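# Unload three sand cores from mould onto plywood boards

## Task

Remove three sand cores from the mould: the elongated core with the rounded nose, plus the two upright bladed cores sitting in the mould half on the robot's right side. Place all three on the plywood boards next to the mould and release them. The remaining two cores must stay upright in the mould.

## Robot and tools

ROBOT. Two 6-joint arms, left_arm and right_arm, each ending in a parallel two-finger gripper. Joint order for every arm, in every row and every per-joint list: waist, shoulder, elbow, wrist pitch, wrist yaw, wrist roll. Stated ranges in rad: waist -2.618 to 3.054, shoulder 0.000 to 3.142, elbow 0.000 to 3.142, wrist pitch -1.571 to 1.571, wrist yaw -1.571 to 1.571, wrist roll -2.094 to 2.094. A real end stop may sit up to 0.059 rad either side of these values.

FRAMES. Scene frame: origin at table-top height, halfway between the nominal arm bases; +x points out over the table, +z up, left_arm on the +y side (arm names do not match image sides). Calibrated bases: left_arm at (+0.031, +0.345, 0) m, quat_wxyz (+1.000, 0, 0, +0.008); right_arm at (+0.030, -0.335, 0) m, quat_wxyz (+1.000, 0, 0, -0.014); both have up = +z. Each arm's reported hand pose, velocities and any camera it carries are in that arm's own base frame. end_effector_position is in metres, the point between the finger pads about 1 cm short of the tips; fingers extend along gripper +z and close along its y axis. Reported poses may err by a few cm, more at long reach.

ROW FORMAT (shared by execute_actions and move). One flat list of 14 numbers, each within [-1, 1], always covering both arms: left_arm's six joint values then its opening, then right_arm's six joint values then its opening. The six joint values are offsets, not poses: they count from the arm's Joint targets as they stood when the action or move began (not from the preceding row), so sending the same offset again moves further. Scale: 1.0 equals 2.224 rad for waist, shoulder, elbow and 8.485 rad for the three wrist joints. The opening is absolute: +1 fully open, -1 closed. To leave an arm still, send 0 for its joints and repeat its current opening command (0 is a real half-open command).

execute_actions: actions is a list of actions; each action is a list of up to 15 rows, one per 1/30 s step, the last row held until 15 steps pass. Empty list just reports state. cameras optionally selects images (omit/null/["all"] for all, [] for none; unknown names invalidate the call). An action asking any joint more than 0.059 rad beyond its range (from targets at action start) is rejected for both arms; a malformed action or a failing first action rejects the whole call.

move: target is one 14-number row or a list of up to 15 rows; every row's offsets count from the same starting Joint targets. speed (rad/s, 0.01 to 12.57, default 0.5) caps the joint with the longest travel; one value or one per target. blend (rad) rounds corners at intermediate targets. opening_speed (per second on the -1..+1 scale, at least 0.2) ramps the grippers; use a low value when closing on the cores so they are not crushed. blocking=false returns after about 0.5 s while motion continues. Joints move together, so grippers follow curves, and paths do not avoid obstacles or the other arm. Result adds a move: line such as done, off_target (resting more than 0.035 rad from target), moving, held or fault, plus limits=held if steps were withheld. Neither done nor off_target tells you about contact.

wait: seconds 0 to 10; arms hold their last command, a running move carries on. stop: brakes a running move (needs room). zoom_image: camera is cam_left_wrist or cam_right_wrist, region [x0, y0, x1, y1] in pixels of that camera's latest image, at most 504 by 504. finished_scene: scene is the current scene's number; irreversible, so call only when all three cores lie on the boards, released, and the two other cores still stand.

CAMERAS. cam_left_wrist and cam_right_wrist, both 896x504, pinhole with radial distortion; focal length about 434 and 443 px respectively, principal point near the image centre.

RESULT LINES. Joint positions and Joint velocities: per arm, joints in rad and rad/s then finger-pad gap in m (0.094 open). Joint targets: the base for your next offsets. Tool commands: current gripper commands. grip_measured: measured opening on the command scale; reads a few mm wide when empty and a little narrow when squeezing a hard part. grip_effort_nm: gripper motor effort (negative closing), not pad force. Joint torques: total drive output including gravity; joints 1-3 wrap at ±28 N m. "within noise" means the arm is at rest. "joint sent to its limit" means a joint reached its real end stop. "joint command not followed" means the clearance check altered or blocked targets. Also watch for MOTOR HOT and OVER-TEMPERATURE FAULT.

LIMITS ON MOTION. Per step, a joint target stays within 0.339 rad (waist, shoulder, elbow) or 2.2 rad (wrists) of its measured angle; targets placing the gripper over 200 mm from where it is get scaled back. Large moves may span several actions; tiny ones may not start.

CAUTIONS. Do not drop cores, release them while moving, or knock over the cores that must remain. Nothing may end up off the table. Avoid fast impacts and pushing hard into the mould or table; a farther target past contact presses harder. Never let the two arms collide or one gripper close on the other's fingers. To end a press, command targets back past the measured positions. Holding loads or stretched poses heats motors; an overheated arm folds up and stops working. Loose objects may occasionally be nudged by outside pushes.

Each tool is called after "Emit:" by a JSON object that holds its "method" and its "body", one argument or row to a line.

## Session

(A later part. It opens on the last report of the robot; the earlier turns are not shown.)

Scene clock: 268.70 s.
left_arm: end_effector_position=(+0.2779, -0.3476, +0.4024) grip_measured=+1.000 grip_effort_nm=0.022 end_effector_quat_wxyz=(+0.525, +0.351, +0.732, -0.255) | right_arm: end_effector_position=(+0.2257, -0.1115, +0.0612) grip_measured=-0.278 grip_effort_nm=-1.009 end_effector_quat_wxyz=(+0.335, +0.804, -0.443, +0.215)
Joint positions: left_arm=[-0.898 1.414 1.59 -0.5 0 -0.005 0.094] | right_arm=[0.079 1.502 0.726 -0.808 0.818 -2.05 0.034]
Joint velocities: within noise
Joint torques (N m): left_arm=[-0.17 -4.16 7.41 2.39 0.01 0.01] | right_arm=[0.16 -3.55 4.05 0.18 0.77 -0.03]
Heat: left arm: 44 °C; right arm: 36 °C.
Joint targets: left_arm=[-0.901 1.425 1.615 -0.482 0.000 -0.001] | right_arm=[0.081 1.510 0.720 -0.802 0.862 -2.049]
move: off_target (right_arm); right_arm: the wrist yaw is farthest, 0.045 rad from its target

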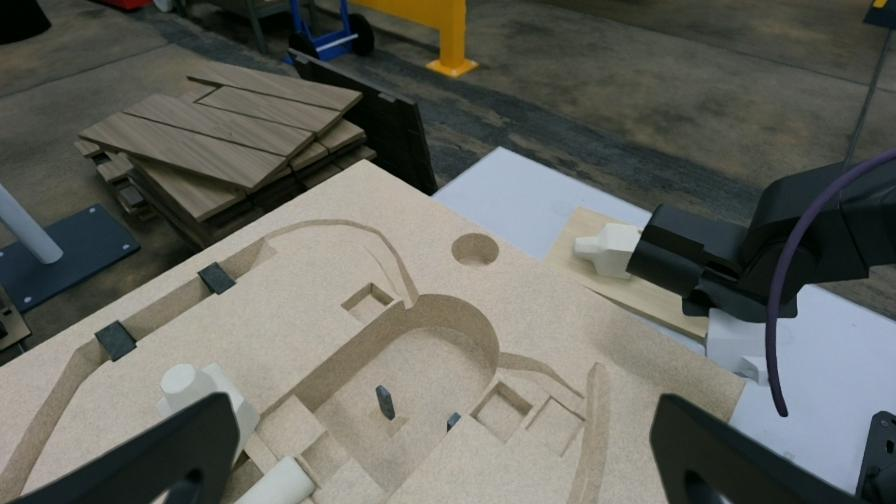

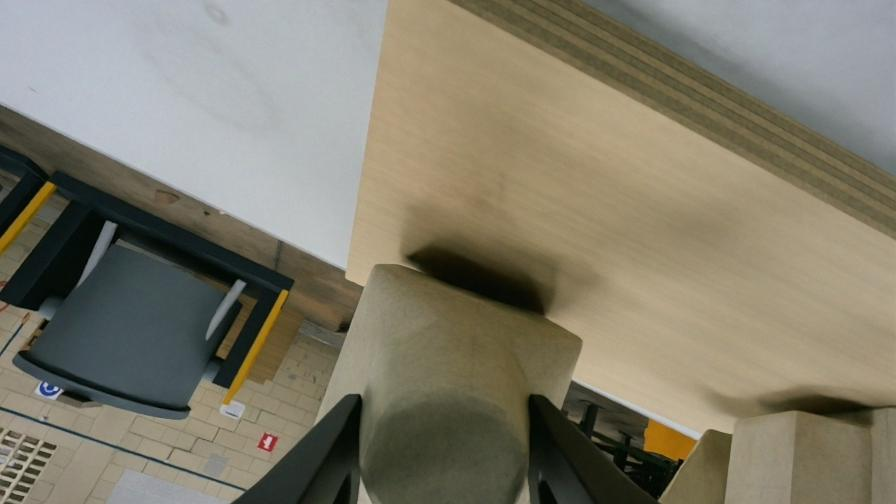

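Emit:
{"method": "move", "body": {
  "target": [0,0,0,0,0,0,1,0,0.006,-0.013,0.004,0.002,0,-0.55],
  "speed": 0.08,
  "cameras": []
}}

Emit:
{"method": "move", "body": {
  "target": [0,0,0,0,0,0,1,0,0,0,0,0,0,-0.1],
  "opening_speed": 0.2
}}

Scene clock: 271.63 s.
left_arm: end_effector_position=(+0.2779, -0.3476, +0.4024) grip_measured=+1.000 grip_effort_nm=0.027 end_effector_quat_wxyz=(+0.525, +0.351, +0.732, -0.255) | right_arm: end_effector_position=(+0.2249, -0.1156, +0.0583) grip_measured=-0.278 grip_effort_nm=-1.009 end_effector_quat_wxyz=(+0.346, +0.797, -0.441, +0.225)
Joint positions: left_arm=[-0.898 1.414 1.59 -0.5 0 -0.005 0.094] | right_arm=[0.079 1.512 0.702 -0.769 0.851 -2.047 0.034]
Joint velocities: within noise
Joint torques (N m): left_arm=[-0.17 -4.29 7.51 2.38 0.03 -0.02] | right_arm=[0.16 -3.37 3.58 0.08 0.6 -0.07]
Heat: left arm: 44 °C; right arm: 36 °C.
Joint targets: left_arm=[-0.901 1.425 1.615 -0.482 0.000 -0.001] | right_arm=[0.081 1.523 0.691 -0.768 0.879 -2.049]
move: done
No camera images: "cameras" was empty.

Scene clock: 274.10 s.
left_arm: end_effector_position=(+0.2779, -0.3476, +0.4024) grip_measured=+1.000 grip_effort_nm=0.032 end_effector_quat_wxyz=(+0.525, +0.351, +0.732, -0.255) | right_arm: end_effector_position=(+0.2241, -0.1157, +0.0577) grip_measured=-0.103 grip_effort_nm=0.178 end_effector_quat_wxyz=(+0.347, +0.797, -0.441, +0.225)
Joint positions: left_arm=[-0.898 1.414 1.59 -0.5 0 -0.005 0.094] | right_arm=[0.079 1.512 0.699 -0.768 0.852 -2.047 0.042]
Joint velocities: within noise
Joint torques (N m): left_arm=[-0.09 -4.29 7.46 2.4 0.02 -0.02] | right_arm=[0.16 -3.37 3.81 0.1 0.61 -0.06]
Heat: left arm: 44 °C; right arm: 36 °C.
Joint targets: left_arm=[-0.901 1.425 1.615 -0.482 0.000 -0.001] | right_arm=[0.081 1.523 0.691 -0.768 0.879 -2.049]
move: done

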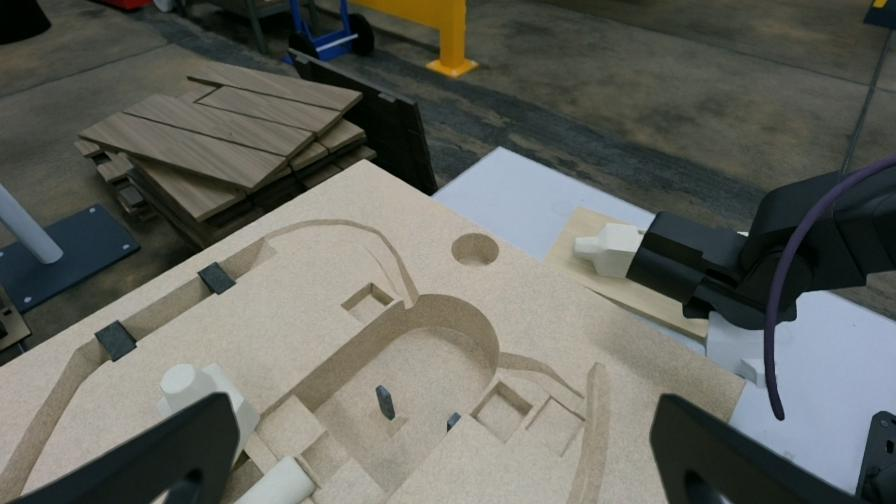

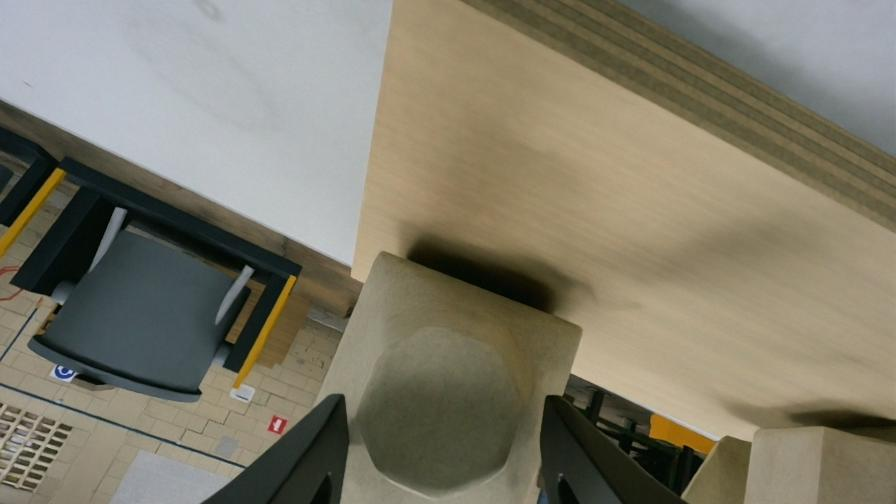

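Emit:
{"method": "move", "body": {
  "target": [
    [0,0,0,0,0,0,1,0,0,0,0,0,0,0.15],
    [0,0,0,0,0,0,1,0.0675,-0.0315,0.0944,-0.033,0,0,0.15],
    [0,0,0,0,0,0,1,0.05,-0.0778,0.2513,-0.0829,0,0,0.15],
    [0,0,0,0,0,0,1,-0.15,-0.0778,0.2513,-0.06,-0.1036,0.2415,0.15]
  ],
  "speed": [0.3,0.2,0.4,0.8]
}}

Scene clock: 285.67 s.
left_arm: end_effector_position=(+0.2779, -0.3476, +0.4024) grip_measured=+1.000 grip_effort_nm=0.032 end_effector_quat_wxyz=(+0.525, +0.351, +0.732, -0.255) | right_arm: end_effector_position=(+0.2431, -0.0613, +0.1564) grip_measured=+0.147 grip_effort_nm=0.168 end_effector_quat_wxyz=(+0.067, +0.119, +0.991, -0.012)
Joint positions: left_arm=[-0.898 1.414 1.59 -0.5 0 -0.005 0.094] | right_arm=[-0.247 1.366 1.227 -1.296 0.006 -0.009 0.054]
Joint velocities: within noise
Joint torques (N m): left_arm=[-0.21 -4.15 7.47 2.39 0.01 -0.01] | right_arm=[-0.44 -5.18 7.15 0.49 -0.06 0.01]
Heat: left arm: 45 °C; right arm: 37 °C.
Joint targets: left_arm=[-0.901 1.425 1.615 -0.482 0.000 -0.001] | right_arm=[-0.253 1.350 1.250 -1.278 0.000 0.000]
move: done

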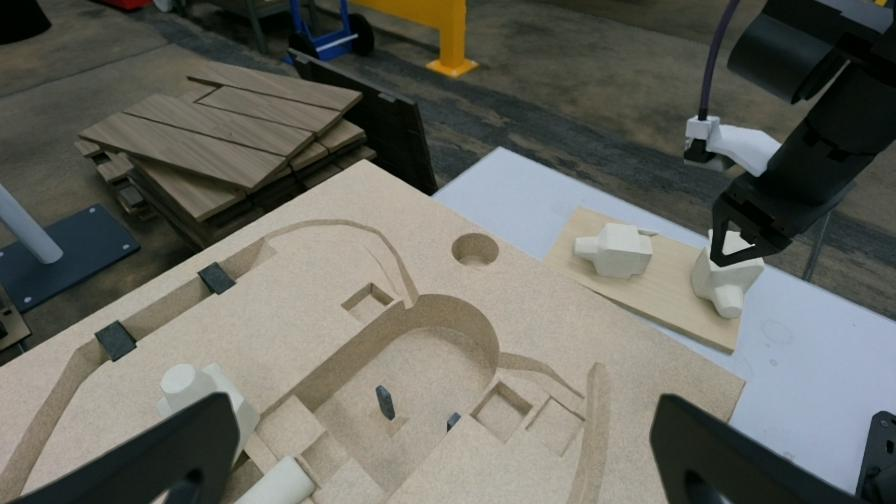

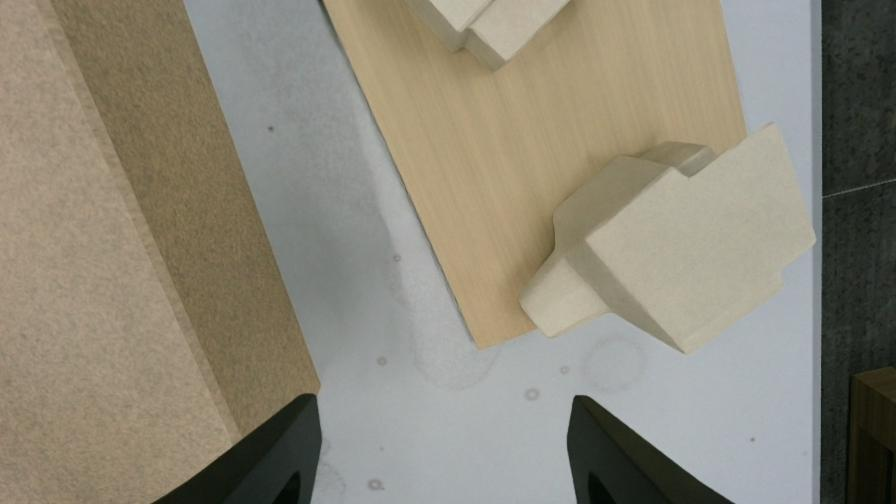

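Emit:
{"method": "move", "body": {
  "target": [0.1686,0.2585,0.1839,-0.0757,0,0,0.3,0,0,0,0,0,0,0.15],
  "speed": 0.6
}}

Scene clock: 294.10 s.
left_arm: end_effector_position=(+0.4181, -0.2399, +0.1989) grip_measured=+0.302 grip_effort_nm=-0.085 end_effector_quat_wxyz=(+0.220, +0.249, +0.941, -0.059) | right_arm: end_effector_position=(+0.2435, -0.0613, +0.1564) grip_measured=+0.147 grip_effort_nm=0.164 end_effector_quat_wxyz=(+0.068, +0.119, +0.990, -0.011)
Joint positions: left_arm=[-0.523 1.99 1.998 -1.12 0 -0.005 0.061] | right_arm=[-0.247 1.366 1.227 -1.294 0.005 -0.008 0.054]
Joint velocities: within noise
Joint torques (N m): left_arm=[-0.21 -8.64 7.12 1.22 0.03 -0.02] | right_arm=[-0.49 -5.18 7.16 0.51 -0.06 0.05]
Heat: left arm: 45 °C; right arm: 37 °C.
Joint targets: left_arm=[-0.526 1.999 2.024 -1.124 0.000 0.000] | right_arm=[-0.253 1.350 1.250 -1.277 0.000 0.000]
move: done

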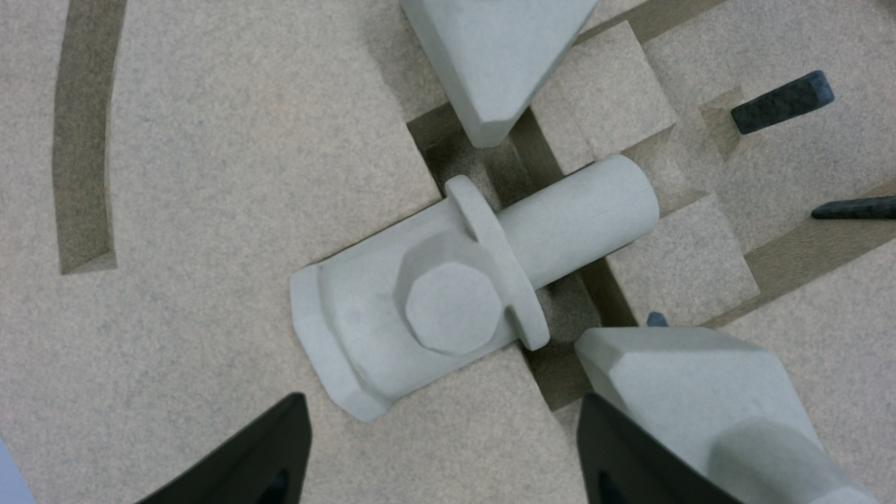

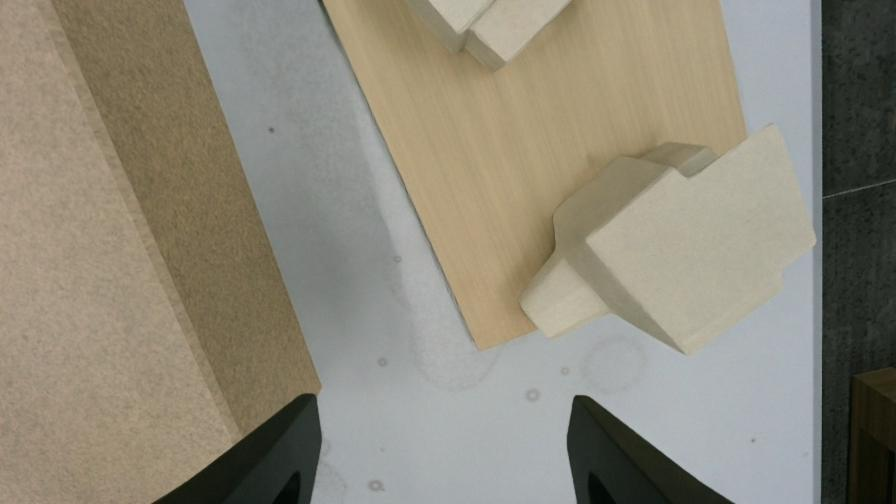

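Emit:
{"method": "move", "body": {
  "target": [0,0.0247,-0.0454,0.0184,0,0,0.2,0,0,0,0,0,0,0.15],
  "speed": 0.25
}}

Emit:
{"method": "move", "body": {
  "target": [0,0,0,0,0,0,-0.55,0,0,0,0,0,0,0.15],
  "opening_speed": 0.4
}}

Scene clock: 299.57 s.
left_arm: end_effector_position=(+0.4363, -0.2504, +0.1664) grip_measured=+0.202 grip_effort_nm=-0.071 end_effector_quat_wxyz=(+0.228, +0.249, +0.939, -0.062) | right_arm: end_effector_position=(+0.2436, -0.0614, +0.1564) grip_measured=+0.147 grip_effort_nm=0.164 end_effector_quat_wxyz=(+0.068, +0.119, +0.990, -0.011)
Joint positions: left_arm=[-0.523 2.038 1.928 -0.984 0 -0.005 0.056] | right_arm=[-0.247 1.366 1.227 -1.294 0.005 -0.008 0.054]
Joint velocities: within noise
Joint torques (N m): left_arm=[-0.18 -8.79 4.68 1.49 0.02 0] | right_arm=[-0.49 -5.15 7.16 0.49 -0.06 0.04]
Heat: left arm: 44 °C; right arm: 37 °C.
Joint targets: left_arm=[-0.526 2.054 1.923 -0.968 0.000 0.000] | right_arm=[-0.253 1.350 1.250 -1.277 0.000 0.000]
move: done

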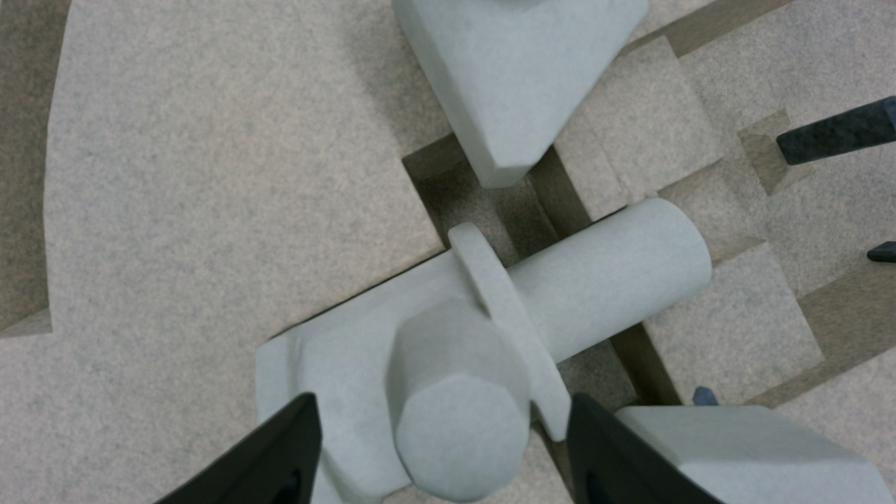

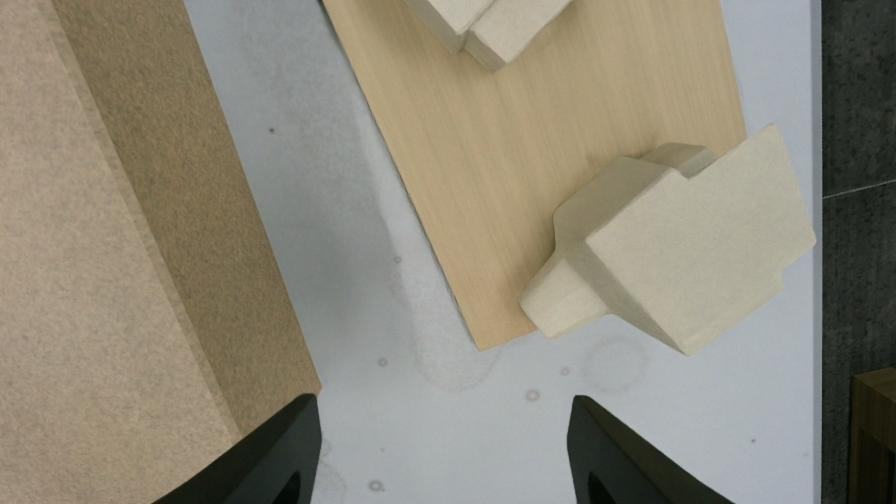

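Scene clock: 301.67 s.
left_arm: end_effector_position=(+0.4366, -0.2505, +0.1665) grip_measured=-0.378 grip_effort_nm=-1.004 end_effector_quat_wxyz=(+0.229, +0.250, +0.939, -0.061) | right_arm: end_effector_position=(+0.2436, -0.0614, +0.1564) grip_measured=+0.147 grip_effort_nm=0.164 end_effector_quat_wxyz=(+0.068, +0.119, +0.990, -0.011)
Joint positions: left_arm=[-0.523 2.038 1.928 -0.982 0 -0.002 0.029] | right_arm=[-0.247 1.366 1.227 -1.294 0.005 -0.008 0.054]
Joint velocities: within noise
Joint torques (N m): left_arm=[-0.23 -8.68 4.74 1.5 0.03 -0.05] | right_arm=[-0.51 -5.16 7.17 0.49 -0.05 0.04]
Heat: left arm: 44 °C; right arm: 37 °C.
Joint targets: left_arm=[-0.526 2.054 1.923 -0.968 -0.001 -0.001] | right_arm=[-0.253 1.350 1.250 -1.277 0.000 0.000]
move: done

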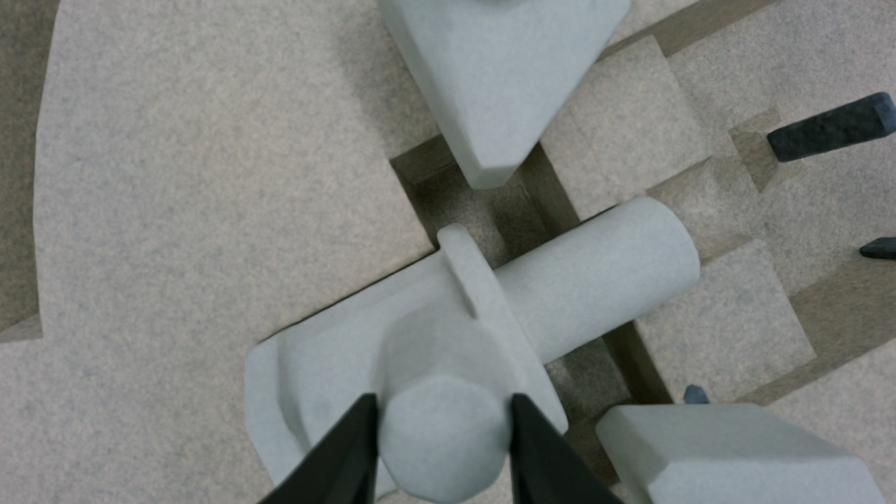

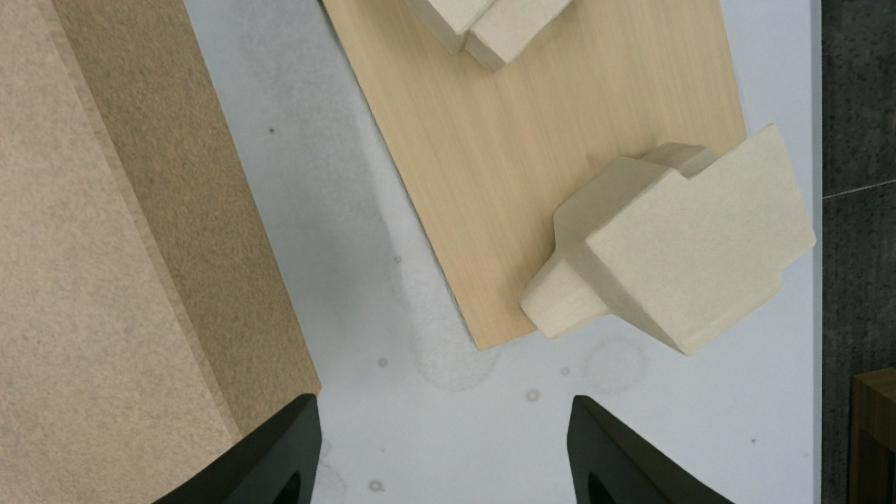

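Emit:
{"method": "move", "body": {
  "target": [
    [0,0.0148,0.0854,-0.0186,0,0,-0.55,0,0,0,0,0,0,0.15],
    [0,0.0576,0.2307,-0.0455,0,0,-0.55,0,0,0,0,0,0,0.15],
    [0.4658,-0.3759,-0.3197,-0.0148,0,0,-0.55,0,0,0,0,0,0,0.15]
  ],
  "speed": [0.2,0.4,0.7],
  "blend": 0.08
}}

Scene clock: 314.17 s.
left_arm: end_effector_position=(+0.2384, +0.1349, +0.1801) grip_measured=-0.381 grip_effort_nm=-0.999 end_effector_quat_wxyz=(+0.167, -0.247, +0.953, +0.047) | right_arm: end_effector_position=(+0.2437, -0.0613, +0.1564) grip_measured=+0.147 grip_effort_nm=0.168 end_effector_quat_wxyz=(+0.068, +0.119, +0.990, -0.011)
Joint positions: left_arm=[0.507 1.265 1.197 -1.153 -0.007 0.001 0.029] | right_arm=[-0.247 1.366 1.227 -1.293 0.005 -0.008 0.054]
Joint velocities: within noise
Joint torques (N m): left_arm=[0.35 -6.84 6.17 1.76 0.1 -0.09] | right_arm=[-0.51 -5.18 7.16 0.49 -0.06 0.05]
Heat: left arm: 43 °C; right arm: 38 °C.
Joint targets: left_arm=[0.510 1.218 1.212 -1.094 0.000 -0.001] | right_arm=[-0.253 1.350 1.250 -1.277 0.000 0.000]
move: off_target (left_arm); left_arm: the wrist pitch is farthest, 0.060 rad from its target

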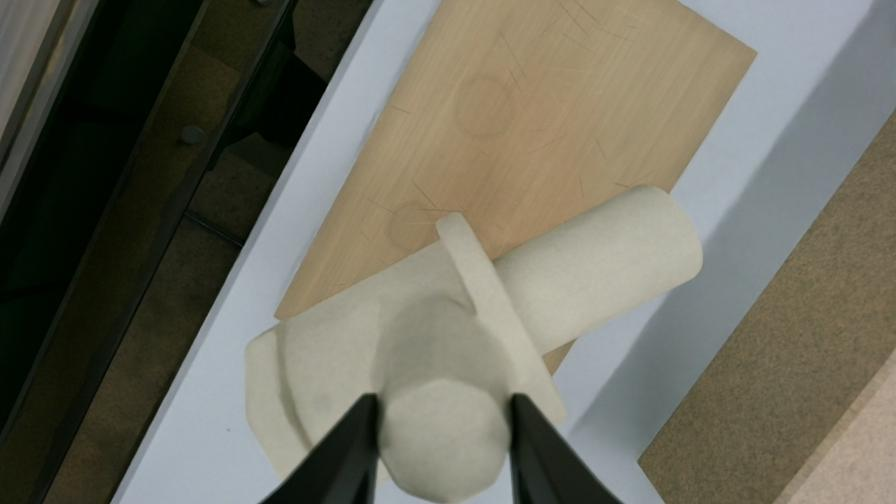

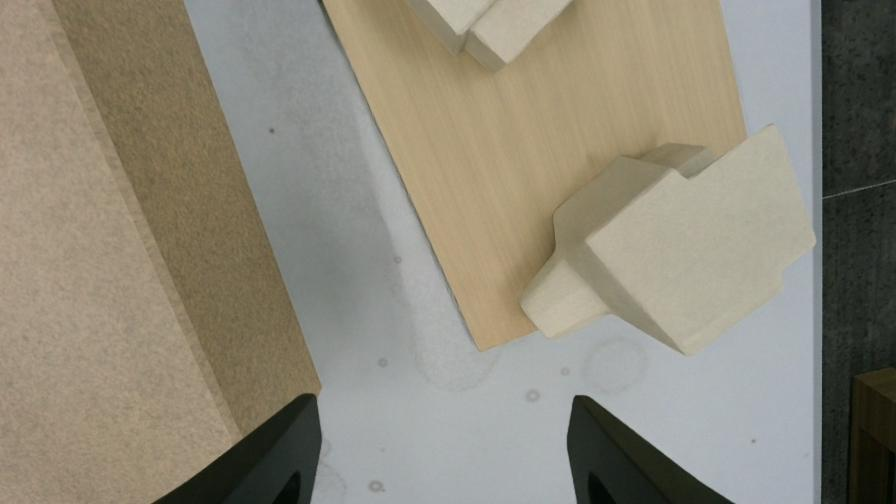

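Emit:
{"method": "move", "body": {
  "target": [
    [0.0225,0.0877,0.045,0.0252,0,0,-0.55,0,0,0,0,0,0,0.15],
    [0.0225,0.0836,-0.0477,0.0464,0,0,-0.55,0,0,0,0,0,0,0.15]
  ],
  "speed": [0.3,0.15]
}}

Scene clock: 321.90 s.
left_arm: end_effector_position=(+0.2890, +0.1808, +0.1315) grip_measured=-0.381 grip_effort_nm=-0.999 end_effector_quat_wxyz=(+0.213, -0.266, +0.938, +0.063) | right_arm: end_effector_position=(+0.2437, -0.0613, +0.1564) grip_measured=+0.147 grip_effort_nm=0.164 end_effector_quat_wxyz=(+0.068, +0.119, +0.990, -0.011)
Joint positions: left_arm=[0.553 1.427 1.089 -0.784 -0.005 0.001 0.029] | right_arm=[-0.247 1.366 1.227 -1.293 0.005 -0.008 0.054]
Joint velocities: within noise
Joint torques (N m): left_arm=[0.62 -6.41 6.49 2.2 0.08 -0.08] | right_arm=[-0.49 -5.18 7.15 0.49 -0.05 0.05]
Heat: left arm: 43 °C; right arm: 38 °C.
Joint targets: left_arm=[0.560 1.404 1.106 -0.700 0.000 -0.001] | right_arm=[-0.253 1.350 1.250 -1.277 0.000 0.000]
move: off_target (left_arm); left_arm: the wrist pitch is farthest, 0.084 rad from its target

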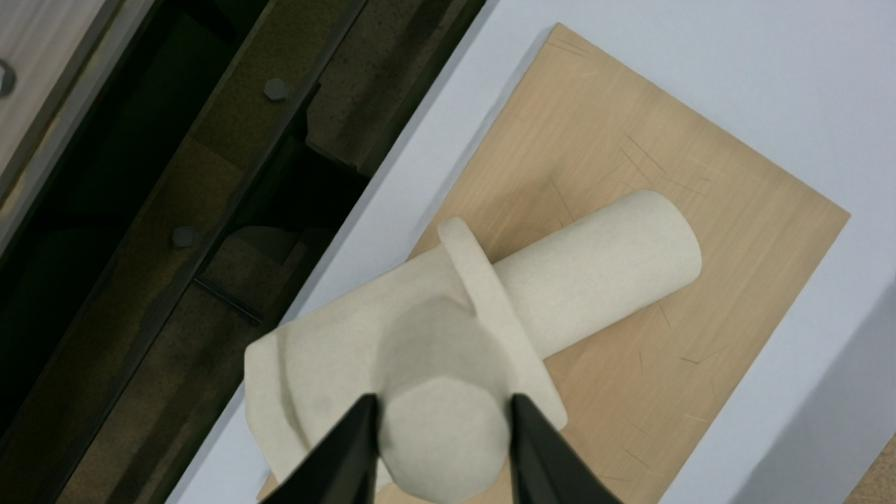

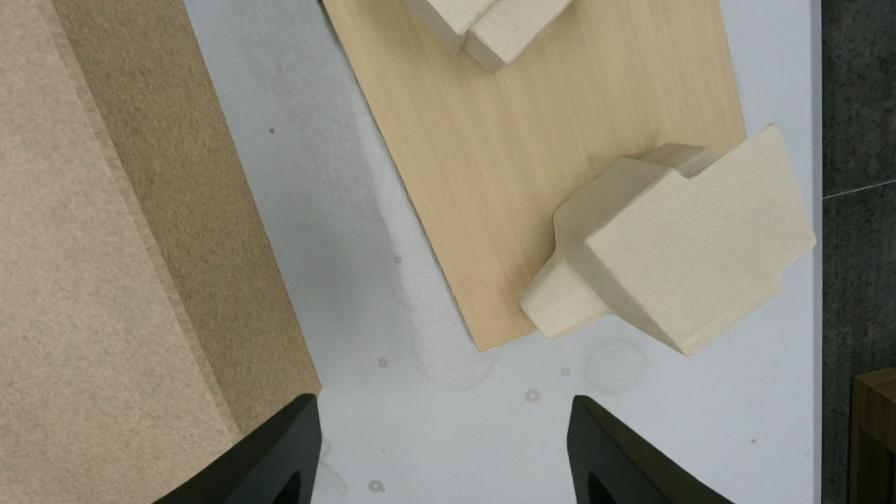

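Emit:
{"method": "move", "body": {
  "target": [
    [-0.03,0,0.004,0,0,0,-0.55,0,0,0,0,0,0,0.15],
    [-0.03,0,-0.018,0.005,0,0,-0.55,0,0,0,0,0,0,0.15]
  ],
  "speed": [0.15,0.1],
  "cameras": ["cam_left_wrist"]
}}

Scene clock: 325.37 s.
left_arm: end_effector_position=(+0.3022, +0.1658, +0.1271) grip_measured=-0.381 grip_effort_nm=-0.999 end_effector_quat_wxyz=(+0.225, -0.240, +0.943, +0.058) | right_arm: end_effector_position=(+0.2437, -0.0613, +0.1564) grip_measured=+0.147 grip_effort_nm=0.164 end_effector_quat_wxyz=(+0.068, +0.119, +0.990, -0.011)
Joint positions: left_arm=[0.499 1.427 1.063 -0.738 -0.001 0.001 0.029] | right_arm=[-0.247 1.366 1.227 -1.293 0.005 -0.008 0.054]
Joint velocities: within noise
Joint torques (N m): left_arm=[-0.28 -6.49 5.33 2.2 0.02 -0.07] | right_arm=[-0.49 -5.16 7.19 0.49 -0.06 0.04]
Heat: left arm: 44 °C; right arm: 38 °C.
Joint targets: left_arm=[0.494 1.404 1.066 -0.658 0.000 -0.001] | right_arm=[-0.253 1.350 1.250 -1.277 0.000 0.000]
move: off_target (left_arm); left_arm: the wrist pitch is farthest, 0.080 rad from its target
Images, in order (width x height): cam_left_wrist 896x504.

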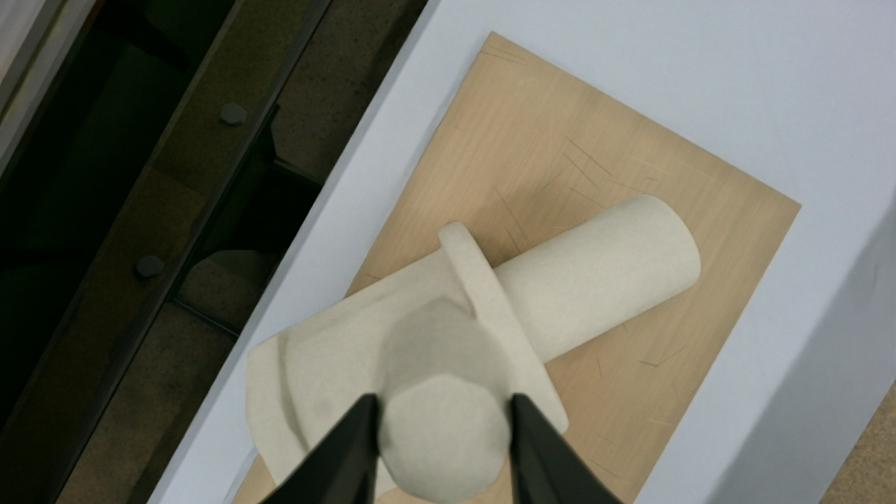

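Emit:
{"method": "move", "body": {
  "target": [0,0,-0.01,0.003,0,0,-0.55,0,0,0,0,0,0,0.15],
  "speed": 0.08,
  "cameras": ["cam_left_wrist"]
}}

Scene clock: 329.37 s.
left_arm: end_effector_position=(+0.3063, +0.1680, +0.1270) grip_measured=-0.381 grip_effort_nm=-1.004 end_effector_quat_wxyz=(+0.236, -0.239, +0.940, +0.061) | right_arm: end_effector_position=(+0.2437, -0.0613, +0.1564) grip_measured=+0.147 grip_effort_nm=0.168 end_effector_quat_wxyz=(+0.068, +0.119, +0.990, -0.011)
Joint positions: left_arm=[0.499 1.426 1.051 -0.702 -0.001 0.001 0.029] | right_arm=[-0.247 1.366 1.227 -1.293 0.005 -0.008 0.054]
Joint velocities: within noise
Joint torques (N m): left_arm=[-0.36 -6.43 4.6 2.11 0.03 -0.08] | right_arm=[-0.51 -5.16 7.15 0.49 -0.06 0.04]
Heat: left arm: 44 °C; right arm: 38 °C.
Joint targets: left_arm=[0.494 1.404 1.044 -0.632 0.000 -0.001] | right_arm=[-0.253 1.350 1.250 -1.278 0.000 0.000]
move: off_target (left_arm); left_arm: the wrist pitch is farthest, 0.070 rad from its target
Images, in order (width x height): cam_left_wrist 896x504.

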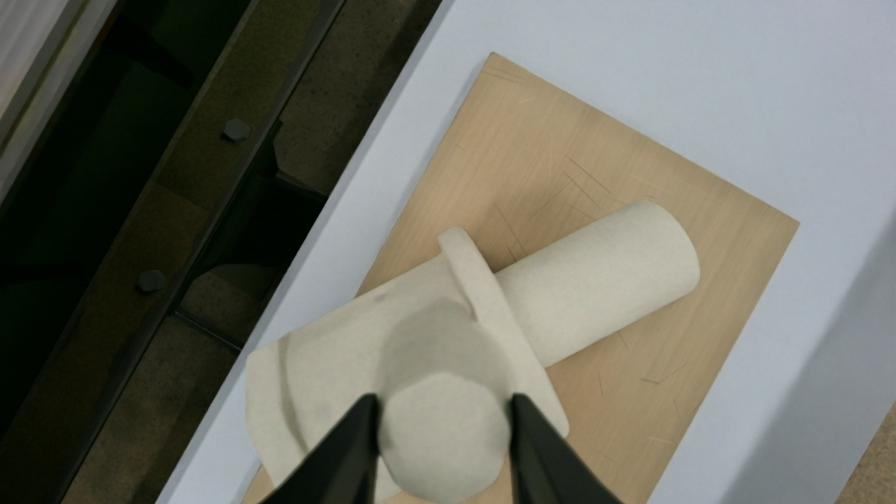

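Emit:
{"method": "move", "body": {
  "target": [0,0,0,0,0,0,0.1,0,0,0,0,0,0,0.15],
  "opening_speed": 0.25,
  "cameras": ["cam_left_wrist"]
}}

Emit:
{"method": "move", "body": {
  "target": [0,0.0,0.135,-0.038,0,0,0.1,0,0,0,0,0,0,0.15]
}}

Scene clock: 334.77 s.
left_arm: end_effector_position=(+0.3156, +0.1731, +0.1323) grip_measured=+0.098 grip_effort_nm=0.139 end_effector_quat_wxyz=(+0.260, -0.237, +0.934, +0.066) | right_arm: end_effector_position=(+0.2437, -0.0613, +0.1564) grip_measured=+0.147 grip_effort_nm=0.168 end_effector_quat_wxyz=(+0.068, +0.119, +0.990, -0.011)
Joint positions: left_arm=[0.499 1.426 1.048 -0.65 -0.001 0.001 0.052] | right_arm=[-0.247 1.366 1.227 -1.293 0.005 -0.008 0.054]
Joint velocities: within noise
Joint torques (N m): left_arm=[-0.35 -6.58 4.88 1.64 0.04 -0.07] | right_arm=[-0.49 -5.19 7.17 0.49 -0.06 0.05]
Heat: left arm: 44 °C; right arm: 38 °C.
Joint targets: left_arm=[0.494 1.404 1.043 -0.632 0.000 -0.001] | right_arm=[-0.253 1.350 1.250 -1.278 0.000 0.000]
move: done
Images, in order (width x height): cam_left_wrist 896x504.

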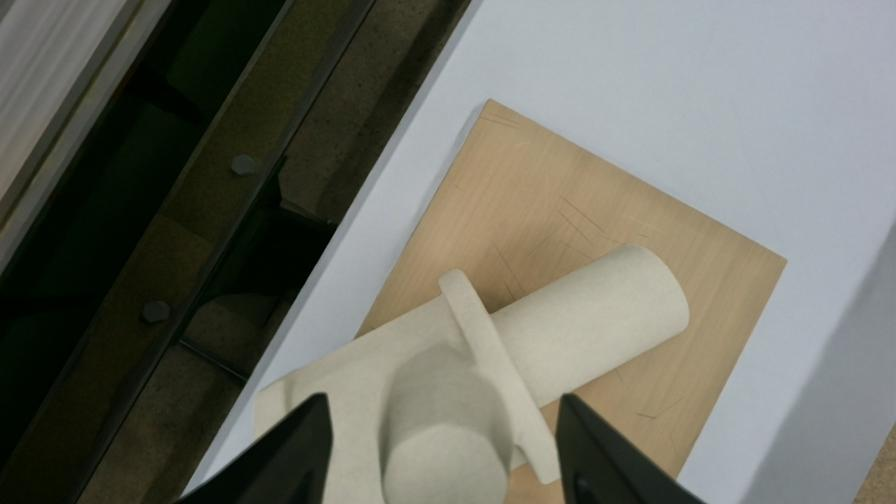

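Scene clock: 336.20 s.
left_arm: end_effector_position=(+0.3105, +0.1703, +0.1978) grip_measured=+0.098 grip_effort_nm=0.139 end_effector_quat_wxyz=(+0.247, -0.238, +0.937, +0.063) | right_arm: end_effector_position=(+0.2437, -0.0613, +0.1564) grip_measured=+0.147 grip_effort_nm=0.168 end_effector_quat_wxyz=(+0.068, +0.119, +0.990, -0.011)
Joint positions: left_arm=[0.499 1.426 1.322 -0.951 -0.001 0.001 0.052] | right_arm=[-0.247 1.366 1.227 -1.293 0.005 -0.008 0.054]
Joint velocities: within noise
Joint torques (N m): left_arm=[-0.39 -6.43 7.04 1.34 0.01 -0.08] | right_arm=[-0.53 -5.15 7.17 0.49 -0.05 0.05]
Heat: left arm: 44 °C; right arm: 38 °C.
Joint targets: left_arm=[0.494 1.404 1.344 -0.955 0.000 -0.001] | right_arm=[-0.253 1.350 1.250 -1.278 0.000 0.000]
move: done

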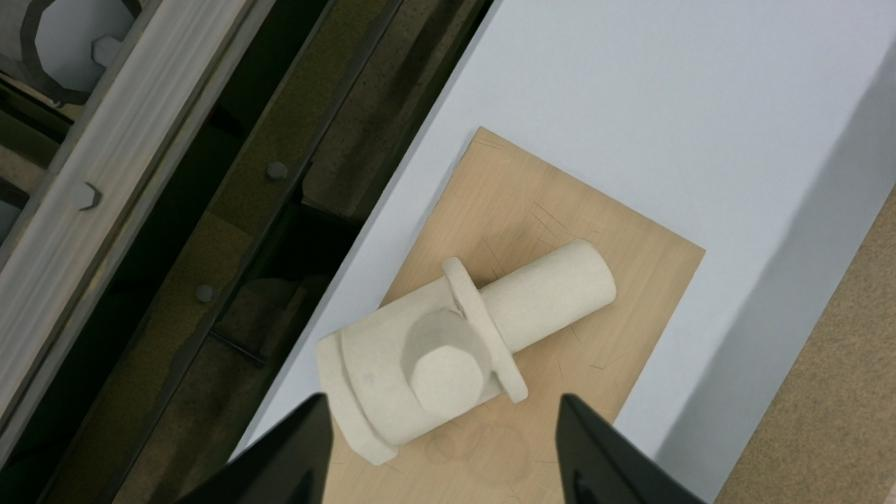

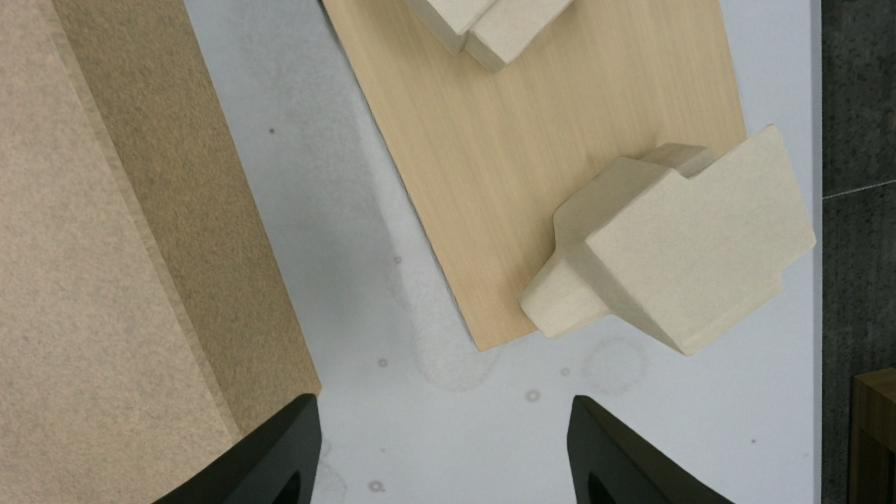

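Emit:
{"method": "finished_scene", "body": {
  "scene": 1
}}

The scene is finished: the task was done.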